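# Load six cart bottles upright into fridge, close door

## Task

Move all six bottles from the cart into the refrigerator so each stands upright, then close the refrigerator door completely. A glass bottle must never drop any real distance, the door must not be swung hard either opening or closing, and the robot must not tip over or be left leaning. When finished, release the gripper and move the robot away.

## Robot and tools

ROBOT. TidyBot++: a mobile base (0.54 m long, 0.50 m wide, 0.38 m tall) on four driven casters, carrying one seven-joint arm with a two-finger gripper. The shoulder sits 0.12 m ahead of the base centre and 0.68 m above the floor. Segments: upper arm 0.42 m, forearm 0.31 m, hand 0.31 m. The arm starts folded with the hand pointing down. Cameras: base_camera (pinhole, 644x364) and wrist_camera (fisheye, 644x476, looking along the hand).

FRAMES. Base frame: origin on the floor below the base centre, x forward, y left, z up, in metres. hand_pose and hand_target are in this frame and mark the point between the finger pads; the hand's own z axis runs along the fingers and the fingers close along its y axis. The odometry frame is where the base frame was at scene start; base_odometry (x, y, heading in rad, positive left, -3.142 to 3.142) only integrates wheel rotation, so slip looks like travel. base_tilt is in degrees, positive when leaning forward or right.

move. One action per call, built from any of base, joints, target, plus optional speeds; parts start together and may finish at different times.
- base: an object of relative offsets from where the base is now, measured along its axes at command start. translate_m: metres, forward positive, -2 to 2. strafe_m: metres, left positive, -2 to 2. rotate_rad: radians, counter-clockwise seen from above positive, -6.3 to 6.3. A base move is cut off after 14 s.
- joints: an object of absolute targets by name, radians. joint_1_rad any angle (positive turns the arm clockwise seen from above, the opposite sense to rotate_rad); joint_2_rad -2.249 to 2.249 (shoulder, 0 is upright, positive leans forward); joint_3_rad any angle; joint_4_rad -2.579 to 2.579 (elbow, 0 straight, negative bends forward when joint_3_rad is 3.14); joint_5_rad any angle; joint_6_rad -2.099 to 2.099 (wrist); joint_7_rad any angle (1.57 with hand down puts the fingers opening left/right). gripper_pos 0 (open, about 85 mm gap) to 1 (closed). Any-angle joints take the short way, so send steps under half a turn.
- target: one list of seven numbers [x, y, z, qw, qx, qy, qz], an absolute hand pose in the base frame (metres, then unit quaternion). Alongside it, joints may hold only gripper_pos. The solver picks the joint angles itself; the elbow may swing, and results are usually within about 3 cm. To fix position, add (desired minus hand_pose) to your last target. To hold a loaded hand still, resend hand_target, not hand_pose.
- speeds: per-action caps. translate_m and strafe_m 0.05 to 0.5 m/s (give one value only when both are used), rotate_rad 0.1 to 1.57 rad/s, gripper_pos 0.234 to 0.993 per s.
- cameras: list from base_camera, wrist_camera, all; [] returns no images. blocking: true (default) waits for everything to settle; false returns in about 0.5 s while motion continues.

wait: seconds, 0 to 10; returns state and images, ending early if all motion settles. stop: brakes every running motion. zoom_image: camera plus region [x0, y0, x1, y1] in pixels of that camera's latest image, at most 504x504. finished_scene: scene, the current scene number; irreversible.

RESULTS. The move line is done or the worst status. base_status, joint_status, hand_status report done, moving, off_target (rested away from target and may still push), contact_stop or time_out (an unplanned stop; later calls in that reply are skipped), not_followed (a check withheld the arm targets; see "joint command not followed", "pose unreachable", "cause:"), torque_fault, limit_stop_at_motor_heat. For the gripper, off_target means an object stopped the fingers at the shown reading; done at 1 means nothing was gripped. motor_effort gives each motor's load in percent, with the peak of the last action in brackets. on_its_own lists uncommanded behaviour; "earlier move" shows a non-blocking move's progress. Motor temperatures lists one value per arm joint; MOTOR HOT appears from 60 °C and an OVER-TEMPERATURE FAULT at 75 °C makes the arm sag for 30 s or more. ARM HIT flags a hard strike on the base or the arm itself.

CAUTIONS. The arm never avoids obstacles and keeps pushing when blocked; a hard hit can trip a torque fault (arm frozen for 10 s). Nothing stops the arm striking the base, especially with low, close, forward-pointing targets. Held bottles make the arm sag; correct using readings. When a bottle touches down, hand_pose stops dropping while commands keep going lower, so stop lowering then. Open the gripper only once the bottle rests upright. Pull and push the fridge door slowly with low speeds so it never slams. Driving or turning while the arm is snagged above about 0.6 m, or reaching far out or swinging sideways when stretched, can topple the robot; back off to straighten a lean. Long stretched holds heat the motors. At the end, open the gripper, retract, and drive clear.

Each tool is called in YAML: its name, and indented under it one key for each argument.

## Session

move:

Scene clock: 0.00 s.
Motor temperatures (°C): [35 36 39 34 45 41 48]
base_odometry: x=+0.000 y=+0.000 heading=+0.000
base_tilt: forward=-0.2 right=+0.2
base_status: not commanded
joint_positions: joint_1_rad=+0.012 joint_2_rad=-0.388 joint_3_rad=+3.092 joint_4_rad=-2.504 joint_5_rad=+0.042 joint_6_rad=-0.861 joint_7_rad=+1.615 gripper_pos=+0.000
joint_status: not commanded
motor_effort: joint_1_rad=-2 joint_2_rad=+0 joint_3_rad=+1 joint_4_rad=+13 joint_5_rad=-1 joint_6_rad=+1 joint_7_rad=-1
hand_pose: x=+0.2792 y=-0.0047 z=+0.6010 quat_wxyz=(+0.027, +0.995, +0.052, +0.081) (m; base frame)
hand_target: x=+0.2783 y=-0.0047 z=+0.6004 quat_wxyz=(+0.027, +0.995, +0.052, +0.080) (m; base frame)
hand_status: not commanded
pictures: base_camera, wrist_camera

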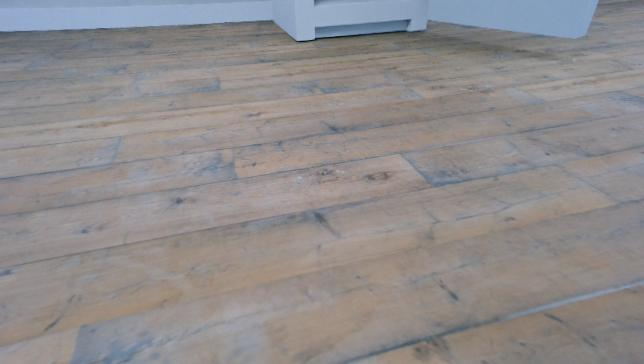

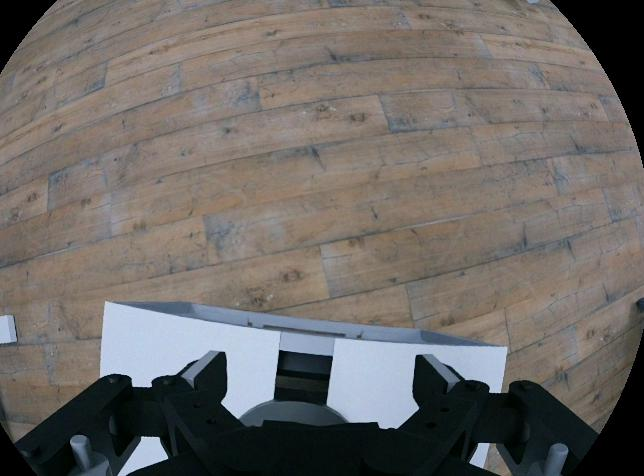

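move:
  joints: {"joint_6_rad": 0.4}

move:
  joints: {"joint_1_rad": -1.3}
  cameras: ["wrist_camera"]

move:
  joints: {"joint_1_rad": 1.3}
  cameras: ["wrist_camera"]

Scene clock: 6.20 s.
Motor temperatures (°C): [35 36 38 34 45 41 48]
move: done
base_odometry: x=+0.000 y=+0.000 heading=+0.000
base_tilt: forward=-0.2 right=+0.2
base_status: not commanded
joint_positions: joint_1_rad=+0.012 joint_2_rad=-0.388 joint_3_rad=+3.092 joint_4_rad=-2.503 joint_5_rad=+0.042 joint_6_rad=+0.349 joint_7_rad=+1.615 gripper_pos=+0.000
joint_status: all done
motor_effort: joint_1_rad=-1(2) joint_2_rad=-4(4) joint_3_rad=+0(1) joint_4_rad=+17(17) joint_5_rad=-1(2) joint_6_rad=+9(9) joint_7_rad=-1(2)
hand_pose: x=+0.5332 y=+0.0228 z=+0.8474 quat_wxyz=(+0.018, +0.771, +0.056, +0.634) (m; base frame)
hand_target: x=+0.5351 y=+0.0237 z=+0.8609 quat_wxyz=(+0.017, +0.756, +0.055, +0.652) (m; base frame)
hand_status: not commanded
pictures: base_camera, wrist_camera

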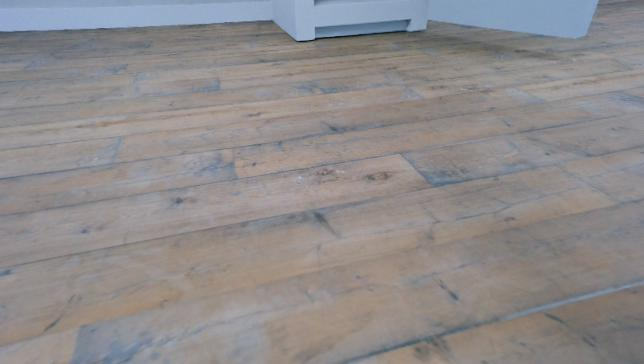

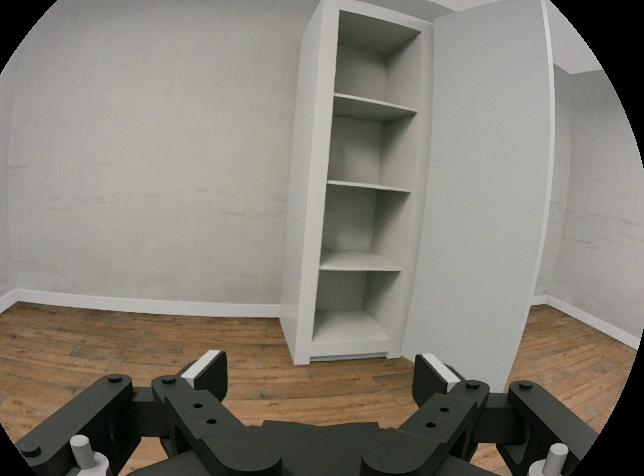

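Scene clock: 8.77 s.
Motor temperatures (°C): [35 36 38 34 45 41 48]
move: done
base_odometry: x=+0.000 y=+0.000 heading=+0.000
base_tilt: forward=-0.2 right=+0.2
base_status: not commanded
joint_positions: joint_1_rad=-1.275 joint_2_rad=-0.388 joint_3_rad=+3.092 joint_4_rad=-2.503 joint_5_rad=+0.042 joint_6_rad=+0.349 joint_7_rad=+1.615 gripper_pos=+0.000
joint_status: all done
motor_effort: joint_1_rad=-1(3) joint_2_rad=-4(4) joint_3_rad=+1(1) joint_4_rad=+17(17) joint_5_rad=-1(2) joint_6_rad=+9(10) joint_7_rad=-1(2)
hand_pose: x=+0.2131 y=+0.4040 z=+0.8474 quat_wxyz=(-0.366, +0.584, +0.507, +0.518) (m; base frame)
hand_target: x=+0.2025 y=+0.4083 z=+0.8609 quat_wxyz=(-0.384, +0.565, +0.505, +0.527) (m; base frame)
hand_status: not commanded
pictures: wrist_camera

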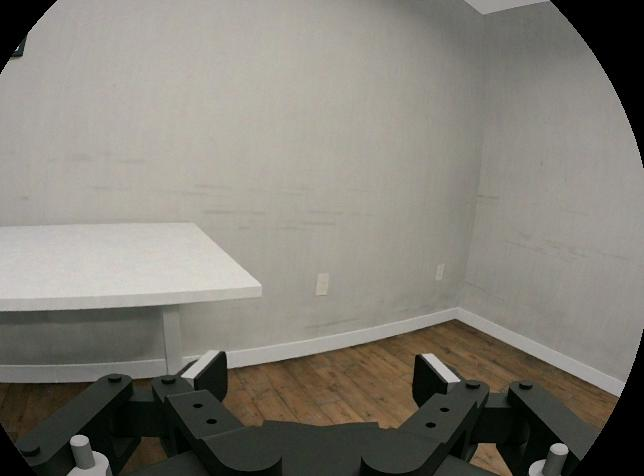

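Scene clock: 12.30 s.
Motor temperatures (°C): [35 36 38 34 45 41 48]
move: done
base_odometry: x=+0.000 y=+0.000 heading=+0.000
base_tilt: forward=-0.2 right=+0.2
base_status: not commanded
joint_positions: joint_1_rad=+1.275 joint_2_rad=-0.388 joint_3_rad=+3.092 joint_4_rad=-2.503 joint_5_rad=+0.042 joint_6_rad=+0.349 joint_7_rad=+1.615 gripper_pos=+0.000
joint_status: all done
motor_effort: joint_1_rad=-1(3) joint_2_rad=-4(5) joint_3_rad=+0(2) joint_4_rad=+17(17) joint_5_rad=-1(2) joint_6_rad=+9(9) joint_7_rad=-1(2)
hand_pose: x=+0.2664 y=-0.3878 z=+0.8475 quat_wxyz=(+0.388, +0.655, -0.410, +0.502) (m; base frame)
hand_target: x=+0.2580 y=-0.3929 z=+0.8609 quat_wxyz=(+0.405, +0.638, -0.409, +0.511) (m; base frame)
hand_status: not commanded
pictures: wrist_camera

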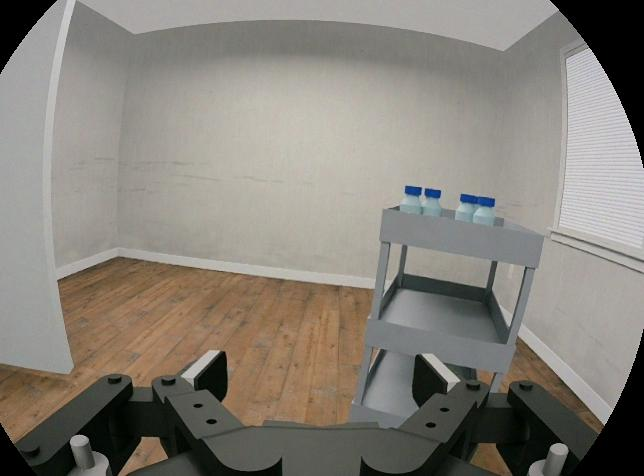

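zoom_image:
  camera: "wrist_camera"
  region: [340, 160, 560, 440]

Scaled by 1.800.

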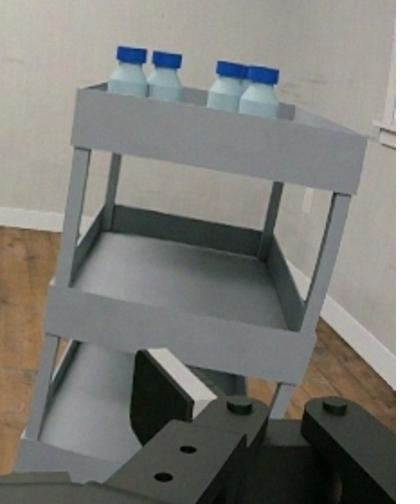

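move:
  joints: {"joint_1_rad": 0.0}
  base: {"rotate_rad": -1.65}

Scene clock: 38.23 s.
Motor temperatures (°C): [35 36 38 34 45 41 48]
move: done
base_odometry: x=+0.000 y=+0.000 heading=-1.649
base_tilt: forward=-0.2 right=+0.2
base_status: done
joint_positions: joint_1_rad=+0.025 joint_2_rad=-0.388 joint_3_rad=+3.092 joint_4_rad=-2.503 joint_5_rad=+0.042 joint_6_rad=+0.349 joint_7_rad=+1.615 gripper_pos=+0.000
joint_status: all done
motor_effort: joint_1_rad=-2(3) joint_2_rad=-4(5) joint_3_rad=+0(2) joint_4_rad=+17(17) joint_5_rad=-1(2) joint_6_rad=+9(9) joint_7_rad=-1(2)
hand_pose: x=+0.5335 y=+0.0174 z=+0.8475 quat_wxyz=(+0.022, +0.771, +0.051, +0.634) (m; base frame)
hand_target: x=+0.5348 y=+0.0288 z=+0.8609 quat_wxyz=(+0.013, +0.755, +0.060, +0.652) (m; base frame)
hand_status: not commanded
pictures: base_camera, wrist_camera

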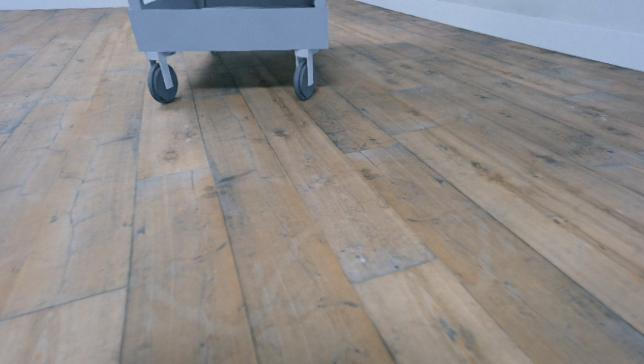

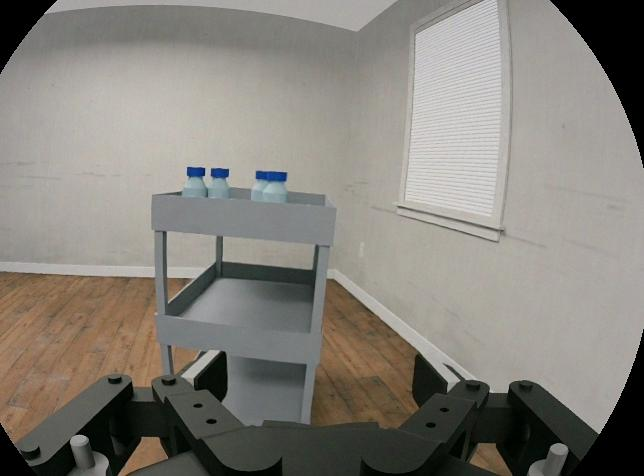

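move:
  joints: {"joint_1_rad": 0.0, "joint_4_rad": -1.5, "joint_6_rad": -1.0}
  base: {"translate_m": 0.3, "strafe_m": 0.15}

Scene clock: 49.73 s.
Motor temperatures (°C): [35 36 38 35 45 41 48]
move: done
base_odometry: x=+0.126 y=-0.311 heading=-1.650
base_tilt: forward=-0.2 right=+0.2
base_status: done
joint_positions: joint_1_rad=+0.024 joint_2_rad=-0.385 joint_3_rad=+3.092 joint_4_rad=-1.513 joint_5_rad=+0.042 joint_6_rad=-0.935 joint_7_rad=+1.615 gripper_pos=+0.000
joint_status: all done
motor_effort: joint_1_rad=-1(3) joint_2_rad=-5(9) joint_3_rad=+0(2) joint_4_rad=+17(20) joint_5_rad=-1(1) joint_6_rad=+8(10) joint_7_rad=-1(2)
hand_pose: x=+0.5190 y=+0.0065 z=+1.0589 quat_wxyz=(+0.035, +0.857, +0.035, +0.512) (m; base frame)
hand_target: x=+0.5079 y=+0.0150 z=+1.0499 quat_wxyz=(+0.029, +0.869, +0.045, +0.492) (m; base frame)
hand_status: not commanded
pictures: base_camera, wrist_camera

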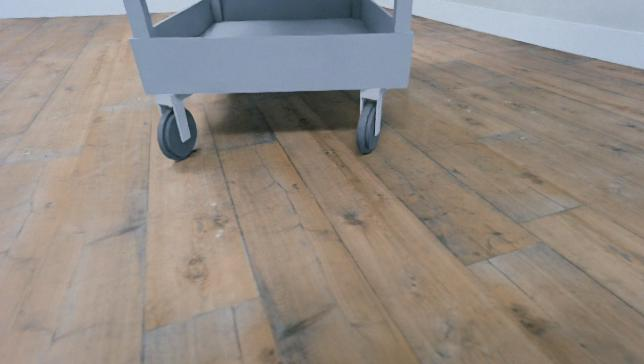

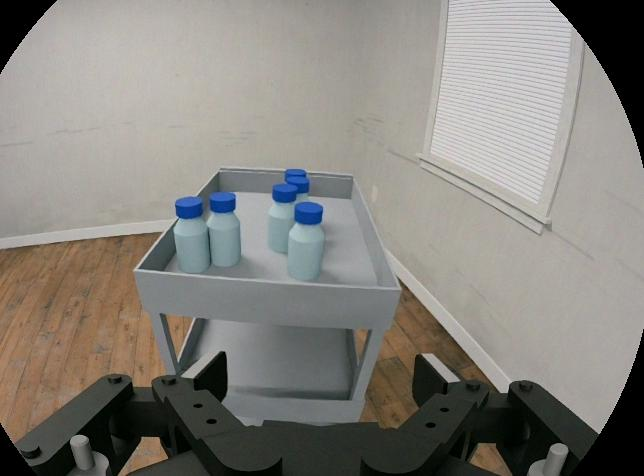

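zoom_image:
  camera: "wrist_camera"
  region: [120, 150, 410, 310]

Scaled by 1.738.

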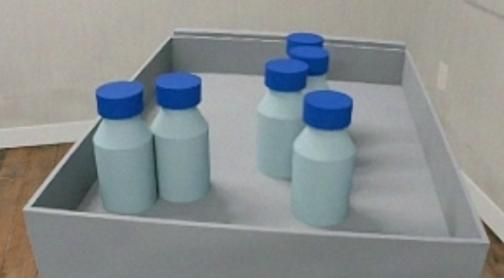

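move:
  target: [0.42, 0.0, 1.05, 0, 0.887, 0, 0.462]

move:
  base: {"translate_m": 0.38}

Scene clock: 102.87 s.
Motor temperatures (°C): [35 36 38 35 45 41 48]
move: off_target
base_odometry: x=+0.126 y=-0.311 heading=-1.650
base_tilt: forward=-0.2 right=+0.2
base_status: not commanded
joint_positions: joint_1_rad=+0.023 joint_2_rad=-0.519 joint_3_rad=+3.126 joint_4_rad=-1.486 joint_5_rad=+0.031 joint_6_rad=-1.165 joint_7_rad=+1.610 gripper_pos=+0.000
joint_status: not commanded
motor_effort: joint_1_rad=-2(3) joint_2_rad=+1(6) joint_3_rad=+0(1) joint_4_rad=+16(18) joint_5_rad=-1(1) joint_6_rad=+8(8) joint_7_rad=-1(2)
hand_pose: x=+0.4325 y=-0.0078 z=+1.0599 quat_wxyz=(+0.031, +0.875, +0.013, +0.483) (m; base frame)
hand_target: x=+0.4200 y=+0.0000 z=+1.0500 quat_wxyz=(+0.000, +0.887, +0.000, +0.462) (m; base frame)
hand_status: off_target (0.018 m and 4.7 deg from the pose sent, 0.100 m and 8.8 deg at the start)
pictures: base_camera, wrist_camera

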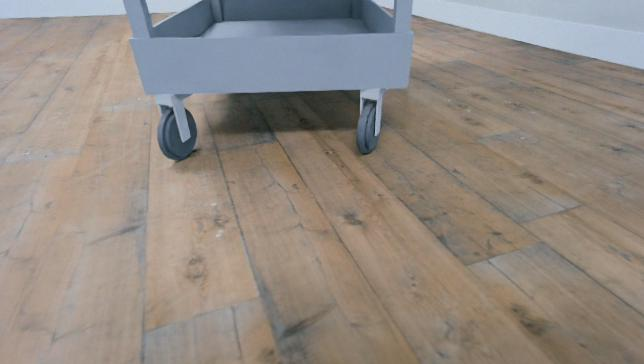

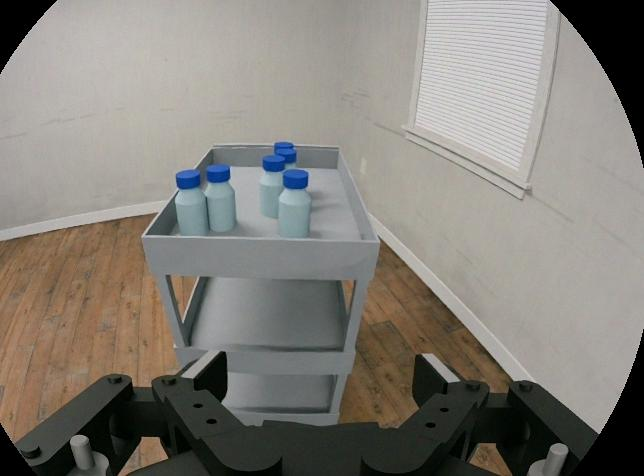

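Scene clock: 104.97 s.
Motor temperatures (°C): [35 36 38 35 45 41 48]
move: done
base_odometry: x=+0.096 y=-0.690 heading=-1.649
base_tilt: forward=-0.2 right=+0.2
base_status: done
joint_positions: joint_1_rad=+0.022 joint_2_rad=-0.516 joint_3_rad=+3.127 joint_4_rad=-1.486 joint_5_rad=+0.031 joint_6_rad=-1.168 joint_7_rad=+1.610 gripper_pos=+0.000
joint_status: not commanded
motor_effort: joint_1_rad=-2(2) joint_2_rad=+1(3) joint_3_rad=+0(1) joint_4_rad=+16(17) joint_5_rad=-1(1) joint_6_rad=+8(8) joint_7_rad=-1(2)
hand_pose: x=+0.4328 y=-0.0080 z=+1.0585 quat_wxyz=(+0.031, +0.876, +0.013, +0.480) (m; base frame)
hand_target: x=+0.4200 y=+0.0000 z=+1.0500 quat_wxyz=(+0.000, +0.887, +0.000, +0.462) (m; base frame)
hand_status: not commanded
pictures: base_camera, wrist_camera

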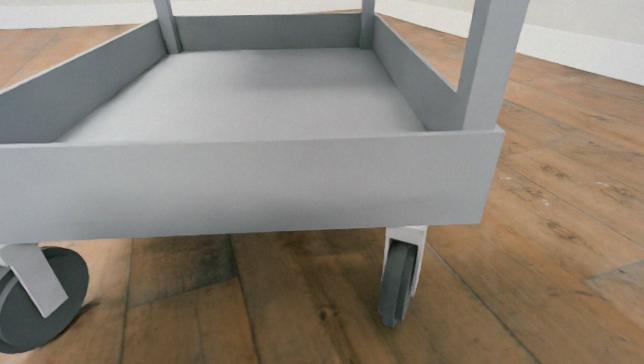

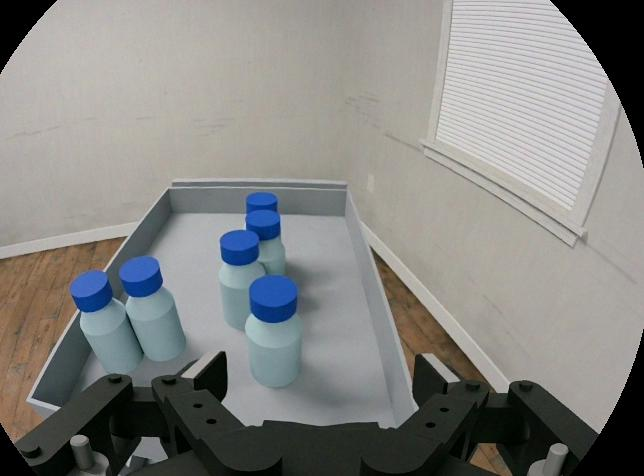

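move:
  target: [0.545, 0.02, 0.98, 0, 0.887, 0, 0.462]
  cameras: ["wrist_camera"]

Scene clock: 129.63 s.
Motor temperatures (°C): [35 36 38 35 45 41 48]
move: off_target
base_odometry: x=+0.096 y=-0.690 heading=-1.649
base_tilt: forward=-0.2 right=+0.2
base_status: not commanded
joint_positions: joint_1_rad=+0.022 joint_2_rad=-0.321 joint_3_rad=+3.094 joint_4_rad=-1.620 joint_5_rad=+0.031 joint_6_rad=-0.914 joint_7_rad=+1.544 gripper_pos=+0.000
joint_status: not commanded
motor_effort: joint_1_rad=-1(2) joint_2_rad=-7(10) joint_3_rad=+1(1) joint_4_rad=+18(19) joint_5_rad=-1(1) joint_6_rad=+7(8) joint_7_rad=-1(2)
hand_pose: x=+0.5378 y=+0.0077 z=+0.9786 quat_wxyz=(+0.011, +0.894, +0.005, +0.448) (m; base frame)
hand_target: x=+0.5450 y=+0.0200 z=+0.9800 quat_wxyz=(+0.000, +0.887, +0.000, +0.462) (m; base frame)
hand_status: off_target (0.014 m and 2.3 deg from the pose sent, 0.140 m and 4.5 deg at the start)
pictures: wrist_camera

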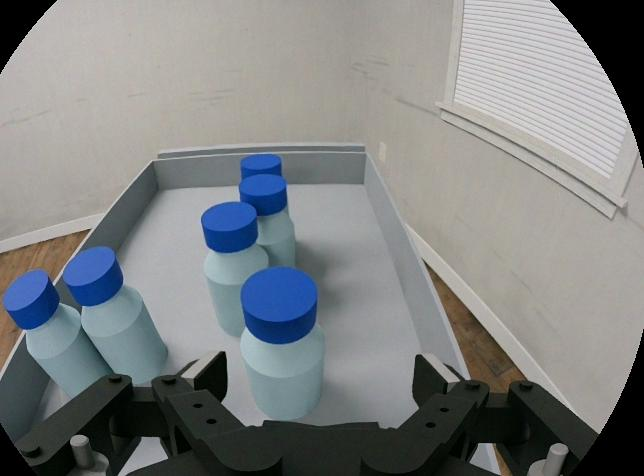

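move:
  target: [0.57, 0.04, 0.965, 0, 0.887, 0, 0.462]
  cameras: ["wrist_camera"]

Scene clock: 138.37 s.
Motor temperatures (°C): [35 36 38 35 45 41 48]
move: off_target
base_odometry: x=+0.096 y=-0.690 heading=-1.649
base_tilt: forward=-0.1 right=+0.2
base_status: not commanded
joint_positions: joint_1_rad=+0.023 joint_2_rad=-0.281 joint_3_rad=+3.015 joint_4_rad=-1.624 joint_5_rad=+0.064 joint_6_rad=-0.848 joint_7_rad=+1.455 gripper_pos=+0.000
joint_status: not commanded
motor_effort: joint_1_rad=-2(2) joint_2_rad=-8(9) joint_3_rad=+1(2) joint_4_rad=+18(18) joint_5_rad=-1(1) joint_6_rad=+7(8) joint_7_rad=-1(2)
hand_pose: x=+0.5589 y=+0.0408 z=+0.9755 quat_wxyz=(-0.003, +0.889, +0.009, +0.459) (m; base frame)
hand_target: x=+0.5700 y=+0.0400 z=+0.9650 quat_wxyz=(+0.000, +0.887, +0.000, +0.462) (m; base frame)
hand_status: off_target (0.015 m and 1.1 deg from the pose sent, 0.048 m and 2.3 deg at the start)
pictures: wrist_camera

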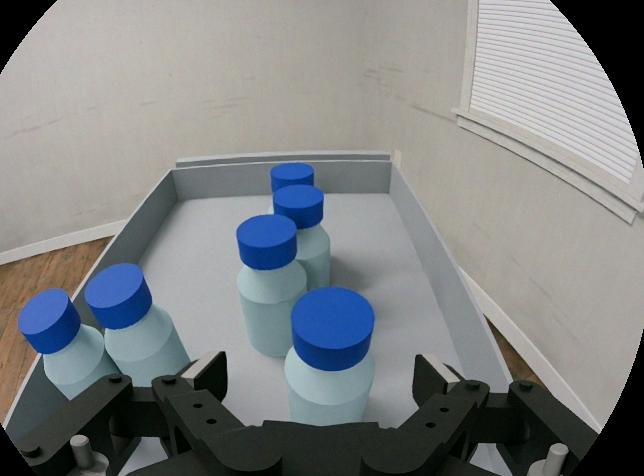

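move:
  target: [0.605, 0.028, 0.94, 0, 0.887, 0, 0.462]
  cameras: ["wrist_camera"]

Scene clock: 144.03 s.
Motor temperatures (°C): [35 36 38 35 45 41 48]
move: off_target
base_odometry: x=+0.096 y=-0.690 heading=-1.649
base_tilt: forward=-0.1 right=+0.2
base_status: not commanded
joint_positions: joint_1_rad=+0.021 joint_2_rad=-0.206 joint_3_rad=+3.036 joint_4_rad=-1.659 joint_5_rad=+0.064 joint_6_rad=-0.741 joint_7_rad=+1.455 gripper_pos=+0.000
joint_status: not commanded
motor_effort: joint_1_rad=-2(2) joint_2_rad=-11(13) joint_3_rad=+0(2) joint_4_rad=+18(19) joint_5_rad=+0(1) joint_6_rad=+7(8) joint_7_rad=-1(2)
hand_pose: x=+0.5960 y=+0.0328 z=+0.9488 quat_wxyz=(-0.006, +0.889, +0.001, +0.457) (m; base frame)
hand_target: x=+0.6050 y=+0.0280 z=+0.9400 quat_wxyz=(+0.000, +0.887, +0.000, +0.462) (m; base frame)
hand_status: off_target (0.013 m and 0.9 deg from the pose sent, 0.060 m and 1.1 deg at the start)
pictures: wrist_camera

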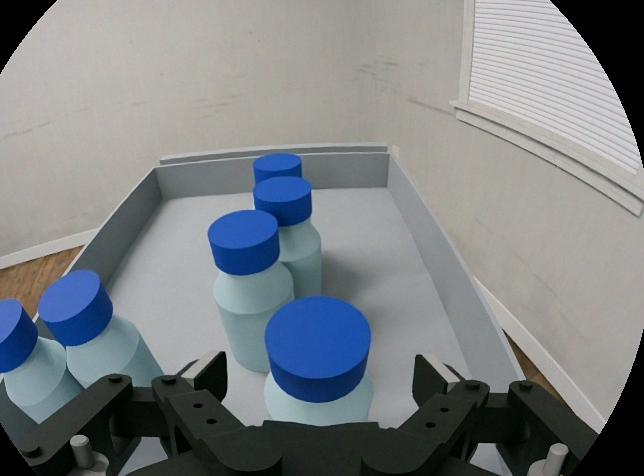

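move:
  target: [0.640, 0.025, 0.914, 0, 0.887, 0, 0.462]
  cameras: ["wrist_camera"]

Scene clock: 147.60 s.
Motor temperatures (°C): [35 36 38 35 45 41 48]
move: off_target
base_odometry: x=+0.096 y=-0.690 heading=-1.649
base_tilt: forward=-0.1 right=+0.2
base_status: not commanded
joint_positions: joint_1_rad=+0.011 joint_2_rad=-0.127 joint_3_rad=+3.056 joint_4_rad=-1.678 joint_5_rad=+0.071 joint_6_rad=-0.642 joint_7_rad=+1.455 gripper_pos=+0.000
joint_status: not commanded
motor_effort: joint_1_rad=-2(2) joint_2_rad=-13(15) joint_3_rad=+0(1) joint_4_rad=+18(19) joint_5_rad=-1(1) joint_6_rad=+7(8) joint_7_rad=-1(1)
hand_pose: x=+0.6314 y=+0.0284 z=+0.9245 quat_wxyz=(-0.007, +0.889, -0.001, +0.458) (m; base frame)
hand_target: x=+0.6400 y=+0.0250 z=+0.9140 quat_wxyz=(+0.000, +0.887, +0.000, +0.462) (m; base frame)
hand_status: off_target (0.014 m and 0.9 deg from the pose sent, 0.057 m and 0.9 deg at the start)
pictures: wrist_camera

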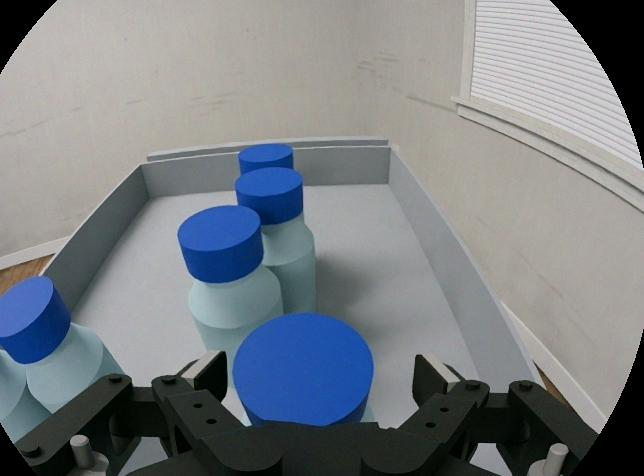

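move:
  target: [0.641, 0.033, 0.900, 0, 0.887, 0, 0.462]
  cameras: ["wrist_camera"]

move:
  joints: {"gripper_pos": 0.6}
  speeds: {"gripper_pos": 0.234}

Scene clock: 153.07 s.
Motor temperatures (°C): [35 36 38 35 45 41 48]
move: off_target
base_odometry: x=+0.096 y=-0.690 heading=-1.649
base_tilt: forward=-0.1 right=+0.2
base_status: not commanded
joint_positions: joint_1_rad=+0.011 joint_2_rad=-0.126 joint_3_rad=+3.052 joint_4_rad=-1.718 joint_5_rad=+0.117 joint_6_rad=-0.598 joint_7_rad=+1.409 gripper_pos=+0.000
joint_status: not commanded
motor_effort: joint_1_rad=-2(2) joint_2_rad=-13(14) joint_3_rad=+1(1) joint_4_rad=+18(19) joint_5_rad=+0(1) joint_6_rad=+8(8) joint_7_rad=-1(1)
hand_pose: x=+0.6328 y=+0.0232 z=+0.9130 quat_wxyz=(+0.002, +0.888, -0.007, +0.460) (m; base frame)
hand_target: x=+0.6410 y=+0.0330 z=+0.9000 quat_wxyz=(+0.000, +0.887, +0.000, +0.462) (m; base frame)
hand_status: off_target (0.018 m and 0.9 deg from the pose sent, 0.027 m and 0.9 deg at the start)
pictures: wrist_camera

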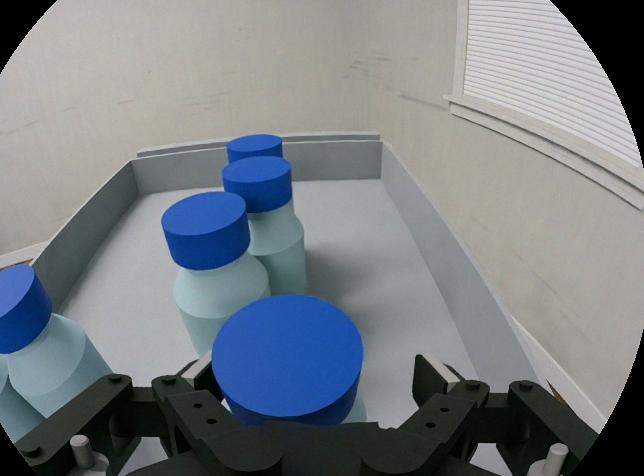

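Scene clock: 155.93 s.
Motor temperatures (°C): [35 36 38 35 45 41 48]
move: off_target
base_odometry: x=+0.096 y=-0.690 heading=-1.649
base_tilt: forward=-0.1 right=+0.2
base_status: not commanded
joint_positions: joint_1_rad=+0.003 joint_2_rad=-0.126 joint_3_rad=+3.052 joint_4_rad=-1.718 joint_5_rad=+0.117 joint_6_rad=-0.586 joint_7_rad=+1.409 gripper_pos=+0.417
joint_status: gripper_pos off_target (ended at +0.417, target +0.600)
motor_effort: joint_1_rad=+0(2) joint_2_rad=-11(14) joint_3_rad=+2(3) joint_4_rad=+16(19) joint_5_rad=+1(2) joint_6_rad=+5(8) joint_7_rad=-1(2)
hand_pose: x=+0.6346 y=+0.0283 z=+0.9159 quat_wxyz=(-0.001, +0.885, -0.003, +0.466) (m; base frame)
hand_target: x=+0.6410 y=+0.0330 z=+0.9000 quat_wxyz=(+0.000, +0.887, +0.000, +0.462) (m; base frame)
hand_status: not commanded
pictures: base_camera, wrist_camera

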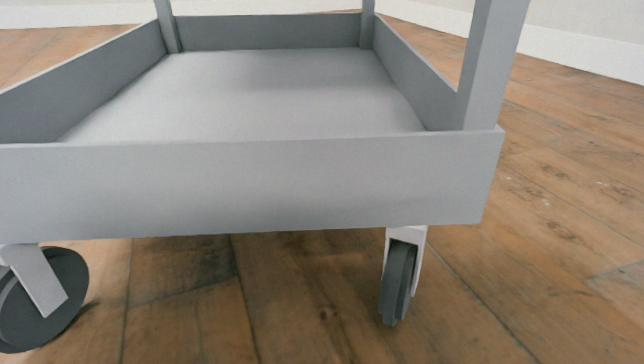

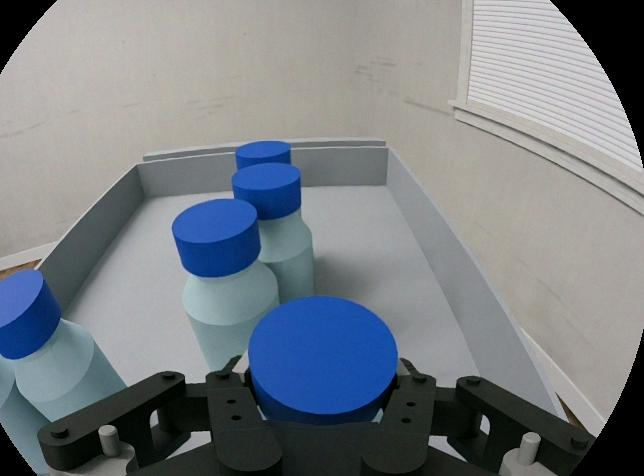

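move:
  target: [0.641, 0.033, 1.05, 0, 0.887, 0, 0.462]

Scene clock: 161.13 s.
Motor temperatures (°C): [35 36 38 35 45 41 48]
move: done
base_odometry: x=+0.096 y=-0.690 heading=-1.649
base_tilt: forward=-0.1 right=+0.2
base_status: not commanded
joint_positions: joint_1_rad=-0.038 joint_2_rad=-0.051 joint_3_rad=+3.070 joint_4_rad=-1.240 joint_5_rad=+0.117 joint_6_rad=-0.983 joint_7_rad=+1.417 gripper_pos=+0.417
joint_status: not commanded
motor_effort: joint_1_rad=-1(3) joint_2_rad=-19(21) joint_3_rad=+0(2) joint_4_rad=+22(24) joint_5_rad=+0(1) joint_6_rad=+12(12) joint_7_rad=-1(2)
hand_pose: x=+0.6444 y=+0.0299 z=+1.0447 quat_wxyz=(-0.002, +0.883, -0.013, +0.469) (m; base frame)
hand_target: x=+0.6410 y=+0.0330 z=+1.0500 quat_wxyz=(+0.000, +0.887, +0.000, +0.462) (m; base frame)
hand_status: done (0.007 m and 1.8 deg from the pose sent, 0.134 m and 0.6 deg at the start)
pictures: base_camera, wrist_camera

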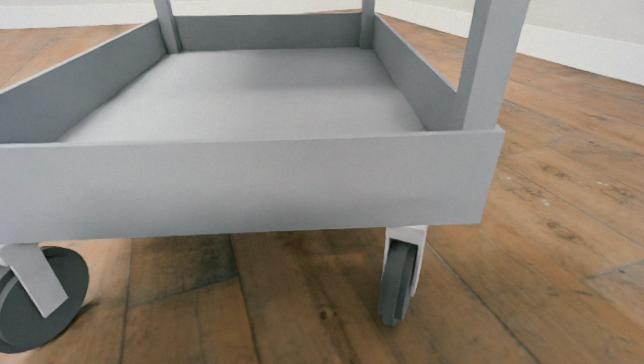

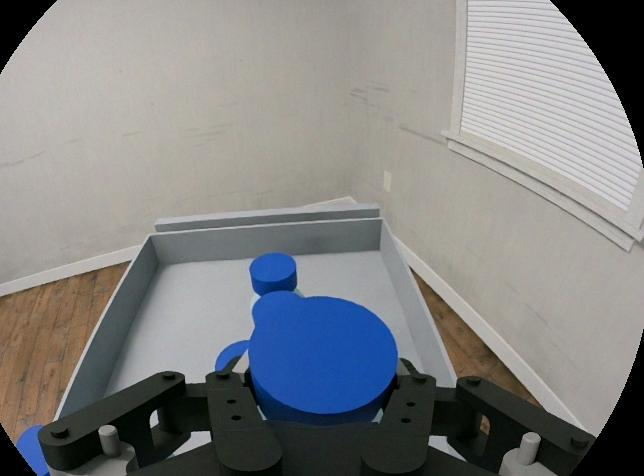

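move:
  base: {"translate_m": -0.55}
  cameras: []

move:
  base: {"rotate_rad": 1.649}
  target: [0.52, 0.0, 1.02, 0, 0.866, 0, 0.5]

Scene clock: 169.97 s.
Motor temperatures (°C): [35 36 38 36 45 41 48]
move: done
base_odometry: x=+0.139 y=-0.141 heading=-1.649
base_tilt: forward=-0.2 right=+0.2
base_status: done
joint_positions: joint_1_rad=-0.044 joint_2_rad=-0.028 joint_3_rad=+3.077 joint_4_rad=-1.238 joint_5_rad=+0.117 joint_6_rad=-0.993 joint_7_rad=+1.417 gripper_pos=+0.417
joint_status: not commanded
motor_effort: joint_1_rad=-1(4) joint_2_rad=-20(25) joint_3_rad=+0(3) joint_4_rad=+21(23) joint_5_rad=+0(1) joint_6_rad=+11(12) joint_7_rad=-1(2)
hand_pose: x=+0.6510 y=+0.0294 z=+1.0311 quat_wxyz=(-0.001, +0.890, -0.014, +0.455) (m; base frame)
hand_target: x=+0.6410 y=+0.0330 z=+1.0500 quat_wxyz=(+0.000, +0.887, +0.000, +0.462) (m; base frame)
hand_status: not commanded
pictures: none
No camera images: "cameras" was empty.

Scene clock: 172.53 s.
Motor temperatures (°C): [35 36 38 36 45 41 48]
move: off_target
base_odometry: x=+0.139 y=-0.141 heading=-0.001
base_tilt: forward=-0.2 right=+0.2
base_status: done
joint_positions: joint_1_rad=-0.030 joint_2_rad=-0.353 joint_3_rad=+3.129 joint_4_rad=-1.618 joint_5_rad=+0.027 joint_6_rad=-0.941 joint_7_rad=+1.529 gripper_pos=+0.417
joint_status: not commanded
motor_effort: joint_1_rad=-2(4) joint_2_rad=-9(21) joint_3_rad=+0(3) joint_4_rad=+22(22) joint_5_rad=-1(2) joint_6_rad=+11(12) joint_7_rad=-1(2)
hand_pose: x=+0.5237 y=+0.0131 z=+0.9864 quat_wxyz=(-0.004, +0.893, +0.003, +0.451) (m; base frame)
hand_target: x=+0.5200 y=+0.0000 z=+1.0200 quat_wxyz=(+0.000, +0.866, +0.000, +0.500) (m; base frame)
hand_status: off_target (0.036 m and 6.4 deg from the pose sent, 0.135 m and 6.0 deg at the start)
pictures: base_camera, wrist_camera

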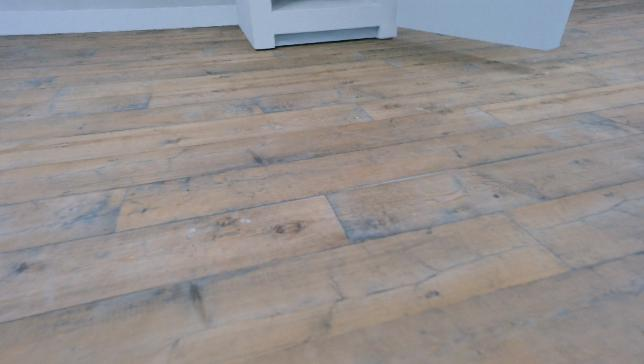

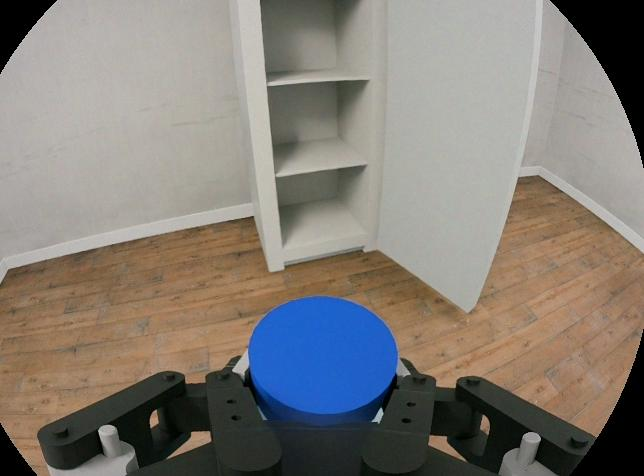

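move:
  base: {"translate_m": 0.85, "strafe_m": -0.38, "rotate_rad": 0.27}

Scene clock: 192.30 s.
Motor temperatures (°C): [35 36 38 36 45 41 48]
move: done
base_odometry: x=+0.989 y=-0.522 heading=+0.269
base_tilt: forward=-0.2 right=+0.2
base_status: done
joint_positions: joint_1_rad=-0.026 joint_2_rad=-0.371 joint_3_rad=+3.136 joint_4_rad=-1.621 joint_5_rad=+0.019 joint_6_rad=-0.939 joint_7_rad=+1.530 gripper_pos=+0.417
joint_status: not commanded
motor_effort: joint_1_rad=-2(3) joint_2_rad=-8(11) joint_3_rad=+0(3) joint_4_rad=+22(22) joint_5_rad=-1(2) joint_6_rad=+11(12) joint_7_rad=-1(2)
hand_pose: x=+0.5181 y=+0.0097 z=+0.9929 quat_wxyz=(-0.006, +0.889, -0.002, +0.459) (m; base frame)
hand_target: x=+0.5200 y=+0.0000 z=+1.0200 quat_wxyz=(+0.000, +0.866, +0.000, +0.500) (m; base frame)
hand_status: not commanded
pictures: base_camera, wrist_camera

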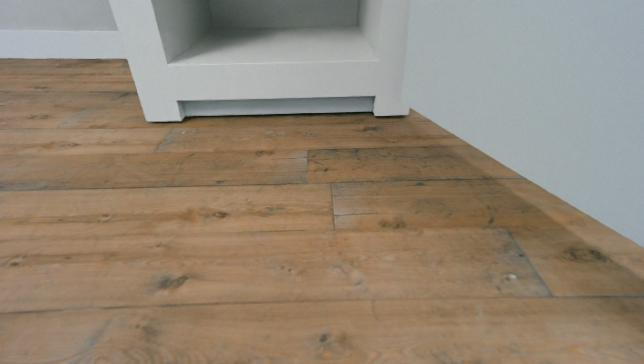

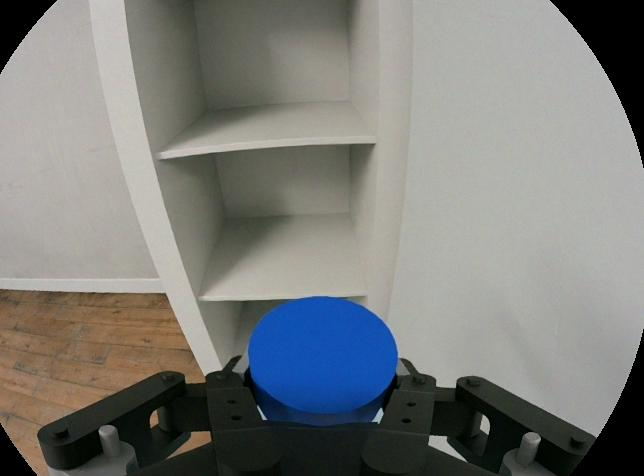

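move:
  target: [0.52, 0.0, 0.71, 0, 0.866, 0, 0.5]

Scene clock: 217.30 s.
Motor temperatures (°C): [35 36 38 36 45 41 48]
move: off_target
base_odometry: x=+0.989 y=-0.522 heading=+0.269
base_tilt: forward=-0.1 right=+0.2
base_status: not commanded
joint_positions: joint_1_rad=-0.026 joint_2_rad=-0.211 joint_3_rad=+3.136 joint_4_rad=-2.566 joint_5_rad=+0.019 joint_6_rad=+0.209 joint_7_rad=+1.530 gripper_pos=+0.417
joint_status: not commanded
motor_effort: joint_1_rad=-1(3) joint_2_rad=-10(13) joint_3_rad=+0(1) joint_4_rad=+18(22) joint_5_rad=-1(2) joint_6_rad=+11(13) joint_7_rad=-1(2)
hand_pose: x=+0.5142 y=+0.0150 z=+0.7019 quat_wxyz=(-0.014, +0.879, +0.005, +0.477) (m; base frame)
hand_target: x=+0.5252 y=-0.0001 z=+0.7167 quat_wxyz=(+0.000, +0.863, +0.000, +0.506) (m; base frame)
hand_status: off_target (0.018 m and 3.4 deg from the pose sent, 0.283 m and 5.5 deg at the start; a joint's target at an end of its range on 59 of 59 steps)
pictures: base_camera, wrist_camera

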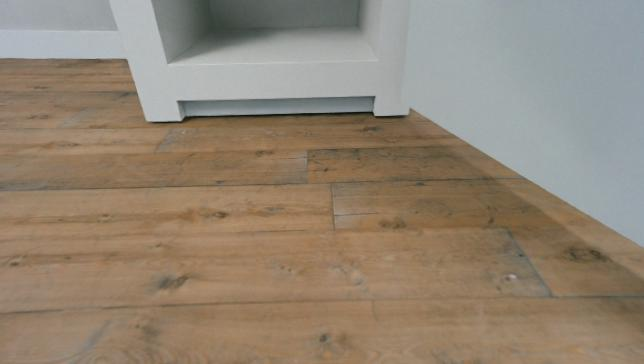

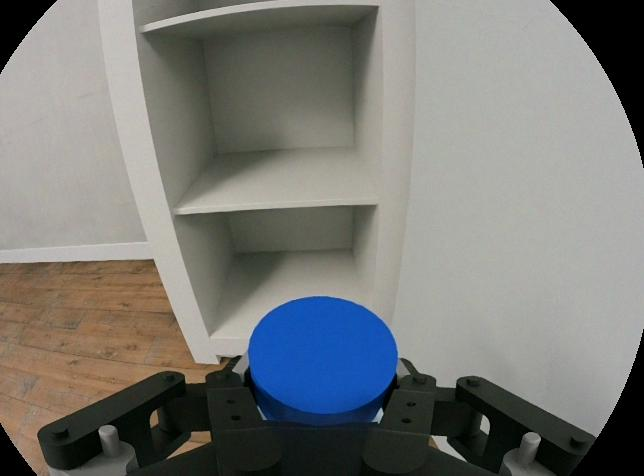

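move:
  base: {"translate_m": 0.48, "strafe_m": 0.07, "rotate_rad": 0.05}
  speeds: {"translate_m": 0.3}

Scene clock: 233.73 s.
Motor temperatures (°C): [35 36 38 35 45 41 48]
move: done
base_odometry: x=+1.433 y=-0.327 heading=+0.320
base_tilt: forward=-0.2 right=+0.2
base_status: done
joint_positions: joint_1_rad=-0.025 joint_2_rad=-0.202 joint_3_rad=+3.140 joint_4_rad=-2.573 joint_5_rad=+0.019 joint_6_rad=+0.217 joint_7_rad=+1.530 gripper_pos=+0.417
joint_status: not commanded
motor_effort: joint_1_rad=-2(3) joint_2_rad=-10(11) joint_3_rad=+0(1) joint_4_rad=+18(19) joint_5_rad=-1(2) joint_6_rad=+12(13) joint_7_rad=-1(2)
hand_pose: x=+0.5133 y=+0.0130 z=+0.6973 quat_wxyz=(-0.013, +0.880, +0.003, +0.474) (m; base frame)
hand_target: x=+0.5252 y=-0.0001 z=+0.7167 quat_wxyz=(+0.000, +0.863, +0.000, +0.506) (m; base frame)
hand_status: not commanded
pictures: base_camera, wrist_camera

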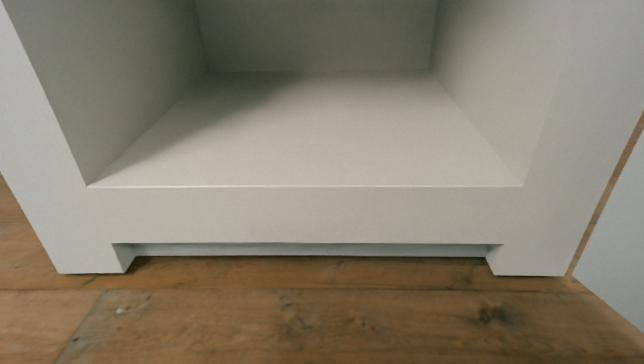

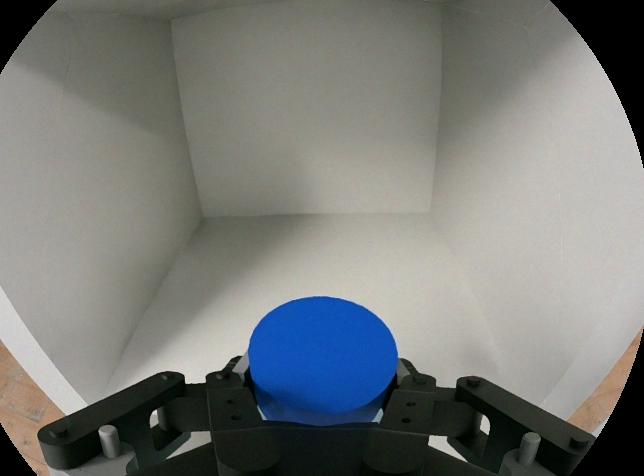

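move:
  target: [0.68, 0.05, 0.70, -0.025, 0.866, 0.043, 0.498]
  cameras: []

move:
  target: [0.80, 0.12, 0.69, -0.0425, 0.863, 0.0736, 0.498]

Scene clock: 241.00 s.
Motor temperatures (°C): [35 36 38 35 45 41 48]
move: off_target
base_odometry: x=+1.433 y=-0.327 heading=+0.320
base_tilt: forward=-0.1 right=+0.1
base_status: not commanded
joint_positions: joint_1_rad=-0.025 joint_2_rad=+0.209 joint_3_rad=+3.117 joint_4_rad=-2.249 joint_5_rad=+0.019 joint_6_rad=+0.251 joint_7_rad=+1.530 gripper_pos=+0.417
joint_status: not commanded
motor_effort: joint_1_rad=-2(2) joint_2_rad=-23(24) joint_3_rad=+0(1) joint_4_rad=+16(18) joint_5_rad=-1(1) joint_6_rad=+11(12) joint_7_rad=-2(2)
hand_pose: x=+0.6543 y=+0.0291 z=+0.6651 quat_wxyz=(-0.020, +0.893, +0.012, +0.450) (m; base frame)
hand_target: x=+0.6800 y=+0.0500 z=+0.7000 quat_wxyz=(-0.025, +0.866, +0.043, +0.498) (m; base frame)
hand_status: off_target (0.048 m and 7.3 deg from the pose sent, 0.171 m and 5.8 deg at the start)
pictures: none
No camera images: "cameras" was empty.

Scene clock: 242.50 s.
Motor temperatures (°C): [35 36 38 35 45 41 48]
move: off_target
base_odometry: x=+1.433 y=-0.327 heading=+0.320
base_tilt: forward=-0.1 right=+0.2
base_status: not commanded
joint_positions: joint_1_rad=-0.151 joint_2_rad=+0.463 joint_3_rad=+3.120 joint_4_rad=-1.880 joint_5_rad=+0.011 joint_6_rad=+0.249 joint_7_rad=+1.544 gripper_pos=+0.417
joint_status: not commanded
motor_effort: joint_1_rad=-2(3) joint_2_rad=-33(34) joint_3_rad=+0(1) joint_4_rad=+18(18) joint_5_rad=-1(2) joint_6_rad=+12(12) joint_7_rad=-2(2)
hand_pose: x=+0.7911 y=+0.1180 z=+0.6832 quat_wxyz=(-0.052, +0.864, +0.065, +0.497) (m; base frame)
hand_target: x=+0.8000 y=+0.1200 z=+0.6900 quat_wxyz=(-0.043, +0.863, +0.074, +0.498) (m; base frame)
hand_status: off_target (0.011 m and 1.5 deg from the pose sent, 0.174 m and 9.9 deg at the start)
pictures: base_camera, wrist_camera

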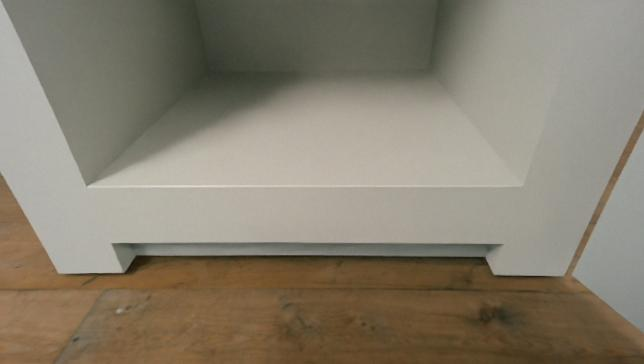

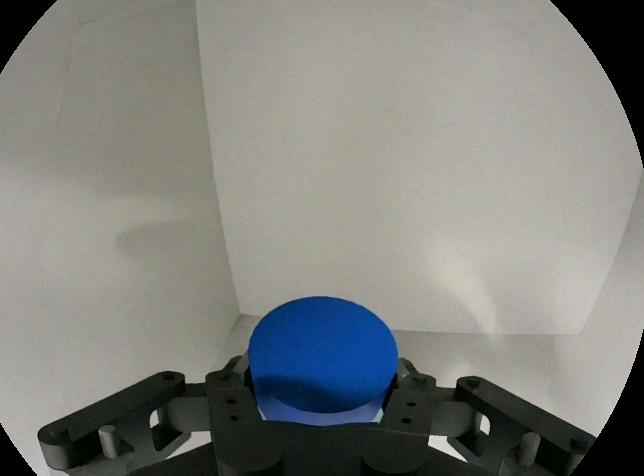

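move:
  target: [0.805, 0.122, 0.655, -0.039, 0.884, 0.075, 0.460]
  cameras: ["wrist_camera"]

move:
  target: [0.805, 0.122, 0.64, -0.039, 0.884, 0.075, 0.460]
  cameras: ["wrist_camera"]

Scene clock: 248.33 s.
Motor temperatures (°C): [35 37 38 36 45 41 48]
move: done
base_odometry: x=+1.433 y=-0.327 heading=+0.320
base_tilt: forward=-0.1 right=+0.2
base_status: not commanded
joint_positions: joint_1_rad=-0.158 joint_2_rad=+0.522 joint_3_rad=+3.131 joint_4_rad=-1.822 joint_5_rad=+0.011 joint_6_rad=+0.176 joint_7_rad=+1.544 gripper_pos=+0.417
joint_status: not commanded
motor_effort: joint_1_rad=-2(2) joint_2_rad=-34(37) joint_3_rad=-1(1) joint_4_rad=+18(19) joint_5_rad=-1(2) joint_6_rad=+11(12) joint_7_rad=-1(2)
hand_pose: x=+0.8011 y=+0.1175 z=+0.6524 quat_wxyz=(-0.046, +0.881, +0.066, +0.466) (m; base frame)
hand_target: x=+0.8050 y=+0.1220 z=+0.6550 quat_wxyz=(-0.039, +0.884, +0.075, +0.460) (m; base frame)
hand_status: done (0.006 m and 1.5 deg from the pose sent, 0.032 m and 5.2 deg at the start)
pictures: wrist_camera

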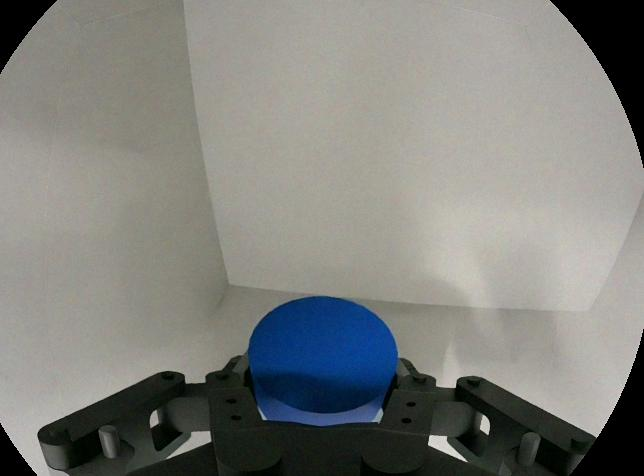

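Scene clock: 248.93 s.
Motor temperatures (°C): [35 37 38 36 45 41 48]
move: done
base_odometry: x=+1.433 y=-0.327 heading=+0.320
base_tilt: forward=-0.1 right=+0.2
base_status: not commanded
joint_positions: joint_1_rad=-0.159 joint_2_rad=+0.532 joint_3_rad=+3.131 joint_4_rad=-1.821 joint_5_rad=+0.011 joint_6_rad=+0.178 joint_7_rad=+1.545 gripper_pos=+0.417
joint_status: not commanded
motor_effort: joint_1_rad=-2(2) joint_2_rad=-32(35) joint_3_rad=-1(1) joint_4_rad=+16(18) joint_5_rad=-1(1) joint_6_rad=+10(12) joint_7_rad=-1(2)
hand_pose: x=+0.8014 y=+0.1178 z=+0.6463 quat_wxyz=(-0.046, +0.883, +0.067, +0.462) (m; base frame)
hand_target: x=+0.8050 y=+0.1220 z=+0.6400 quat_wxyz=(-0.039, +0.884, +0.075, +0.460) (m; base frame)
hand_status: done (0.008 m and 1.3 deg from the pose sent, 0.014 m and 1.5 deg at the start)
pictures: wrist_camera

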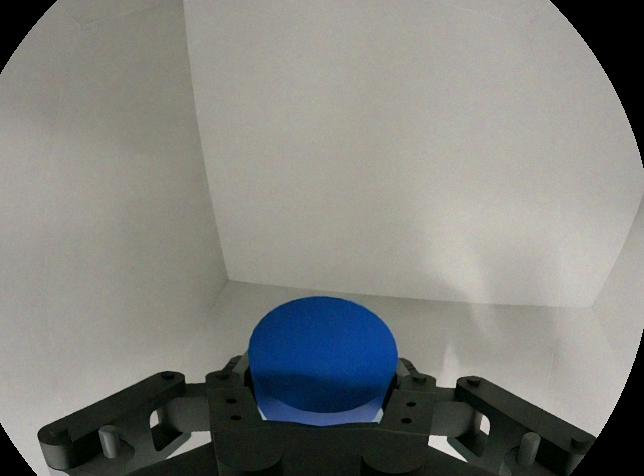

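move:
  target: [0.805, 0.122, 0.627, -0.039, 0.884, 0.075, 0.460]
  cameras: []

move:
  target: [0.805, 0.122, 0.617, -0.039, 0.884, 0.075, 0.460]
  cameras: ["wrist_camera"]

Scene clock: 252.07 s.
Motor temperatures (°C): [35 37 38 36 45 41 48]
move: off_target
base_odometry: x=+1.433 y=-0.327 heading=+0.320
base_tilt: forward=-0.1 right=+0.2
base_status: not commanded
joint_positions: joint_1_rad=-0.159 joint_2_rad=+0.536 joint_3_rad=+3.131 joint_4_rad=-1.821 joint_5_rad=+0.011 joint_6_rad=+0.188 joint_7_rad=+1.545 gripper_pos=+0.417
joint_status: not commanded
motor_effort: joint_1_rad=-2(2) joint_2_rad=-30(32) joint_3_rad=-1(1) joint_4_rad=+15(16) joint_5_rad=-1(2) joint_6_rad=+9(10) joint_7_rad=-1(2)
hand_pose: x=+0.8030 y=+0.1181 z=+0.6462 quat_wxyz=(-0.046, +0.881, +0.067, +0.465) (m; base frame)
hand_target: x=+0.8050 y=+0.1220 z=+0.6270 quat_wxyz=(-0.039, +0.884, +0.075, +0.460) (m; base frame)
hand_status: off_target (0.020 m and 1.4 deg from the pose sent, 0.020 m and 1.3 deg at the start)
pictures: none
No camera images: "cameras" was empty.

Scene clock: 252.63 s.
Motor temperatures (°C): [35 37 38 36 45 41 48]
move: off_target
base_odometry: x=+1.433 y=-0.327 heading=+0.320
base_tilt: forward=-0.1 right=+0.2
base_status: not commanded
joint_positions: joint_1_rad=-0.159 joint_2_rad=+0.542 joint_3_rad=+3.131 joint_4_rad=-1.821 joint_5_rad=+0.011 joint_6_rad=+0.204 joint_7_rad=+1.545 gripper_pos=+0.417
joint_status: not commanded
motor_effort: joint_1_rad=-1(2) joint_2_rad=-28(30) joint_3_rad=+0(1) joint_4_rad=+14(15) joint_5_rad=-1(1) joint_6_rad=+8(9) joint_7_rad=-1(2)
hand_pose: x=+0.8056 y=+0.1186 z=+0.6462 quat_wxyz=(-0.046, +0.879, +0.066, +0.470) (m; base frame)
hand_target: x=+0.8050 y=+0.1220 z=+0.6170 quat_wxyz=(-0.039, +0.884, +0.075, +0.460) (m; base frame)
hand_status: off_target (0.029 m and 1.8 deg from the pose sent, 0.030 m and 1.4 deg at the start)
pictures: wrist_camera

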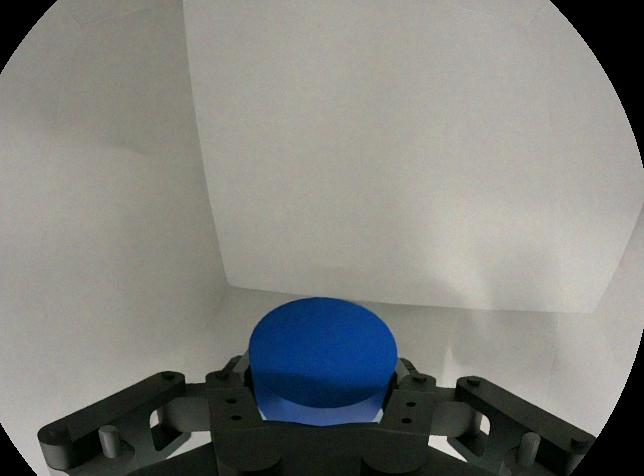

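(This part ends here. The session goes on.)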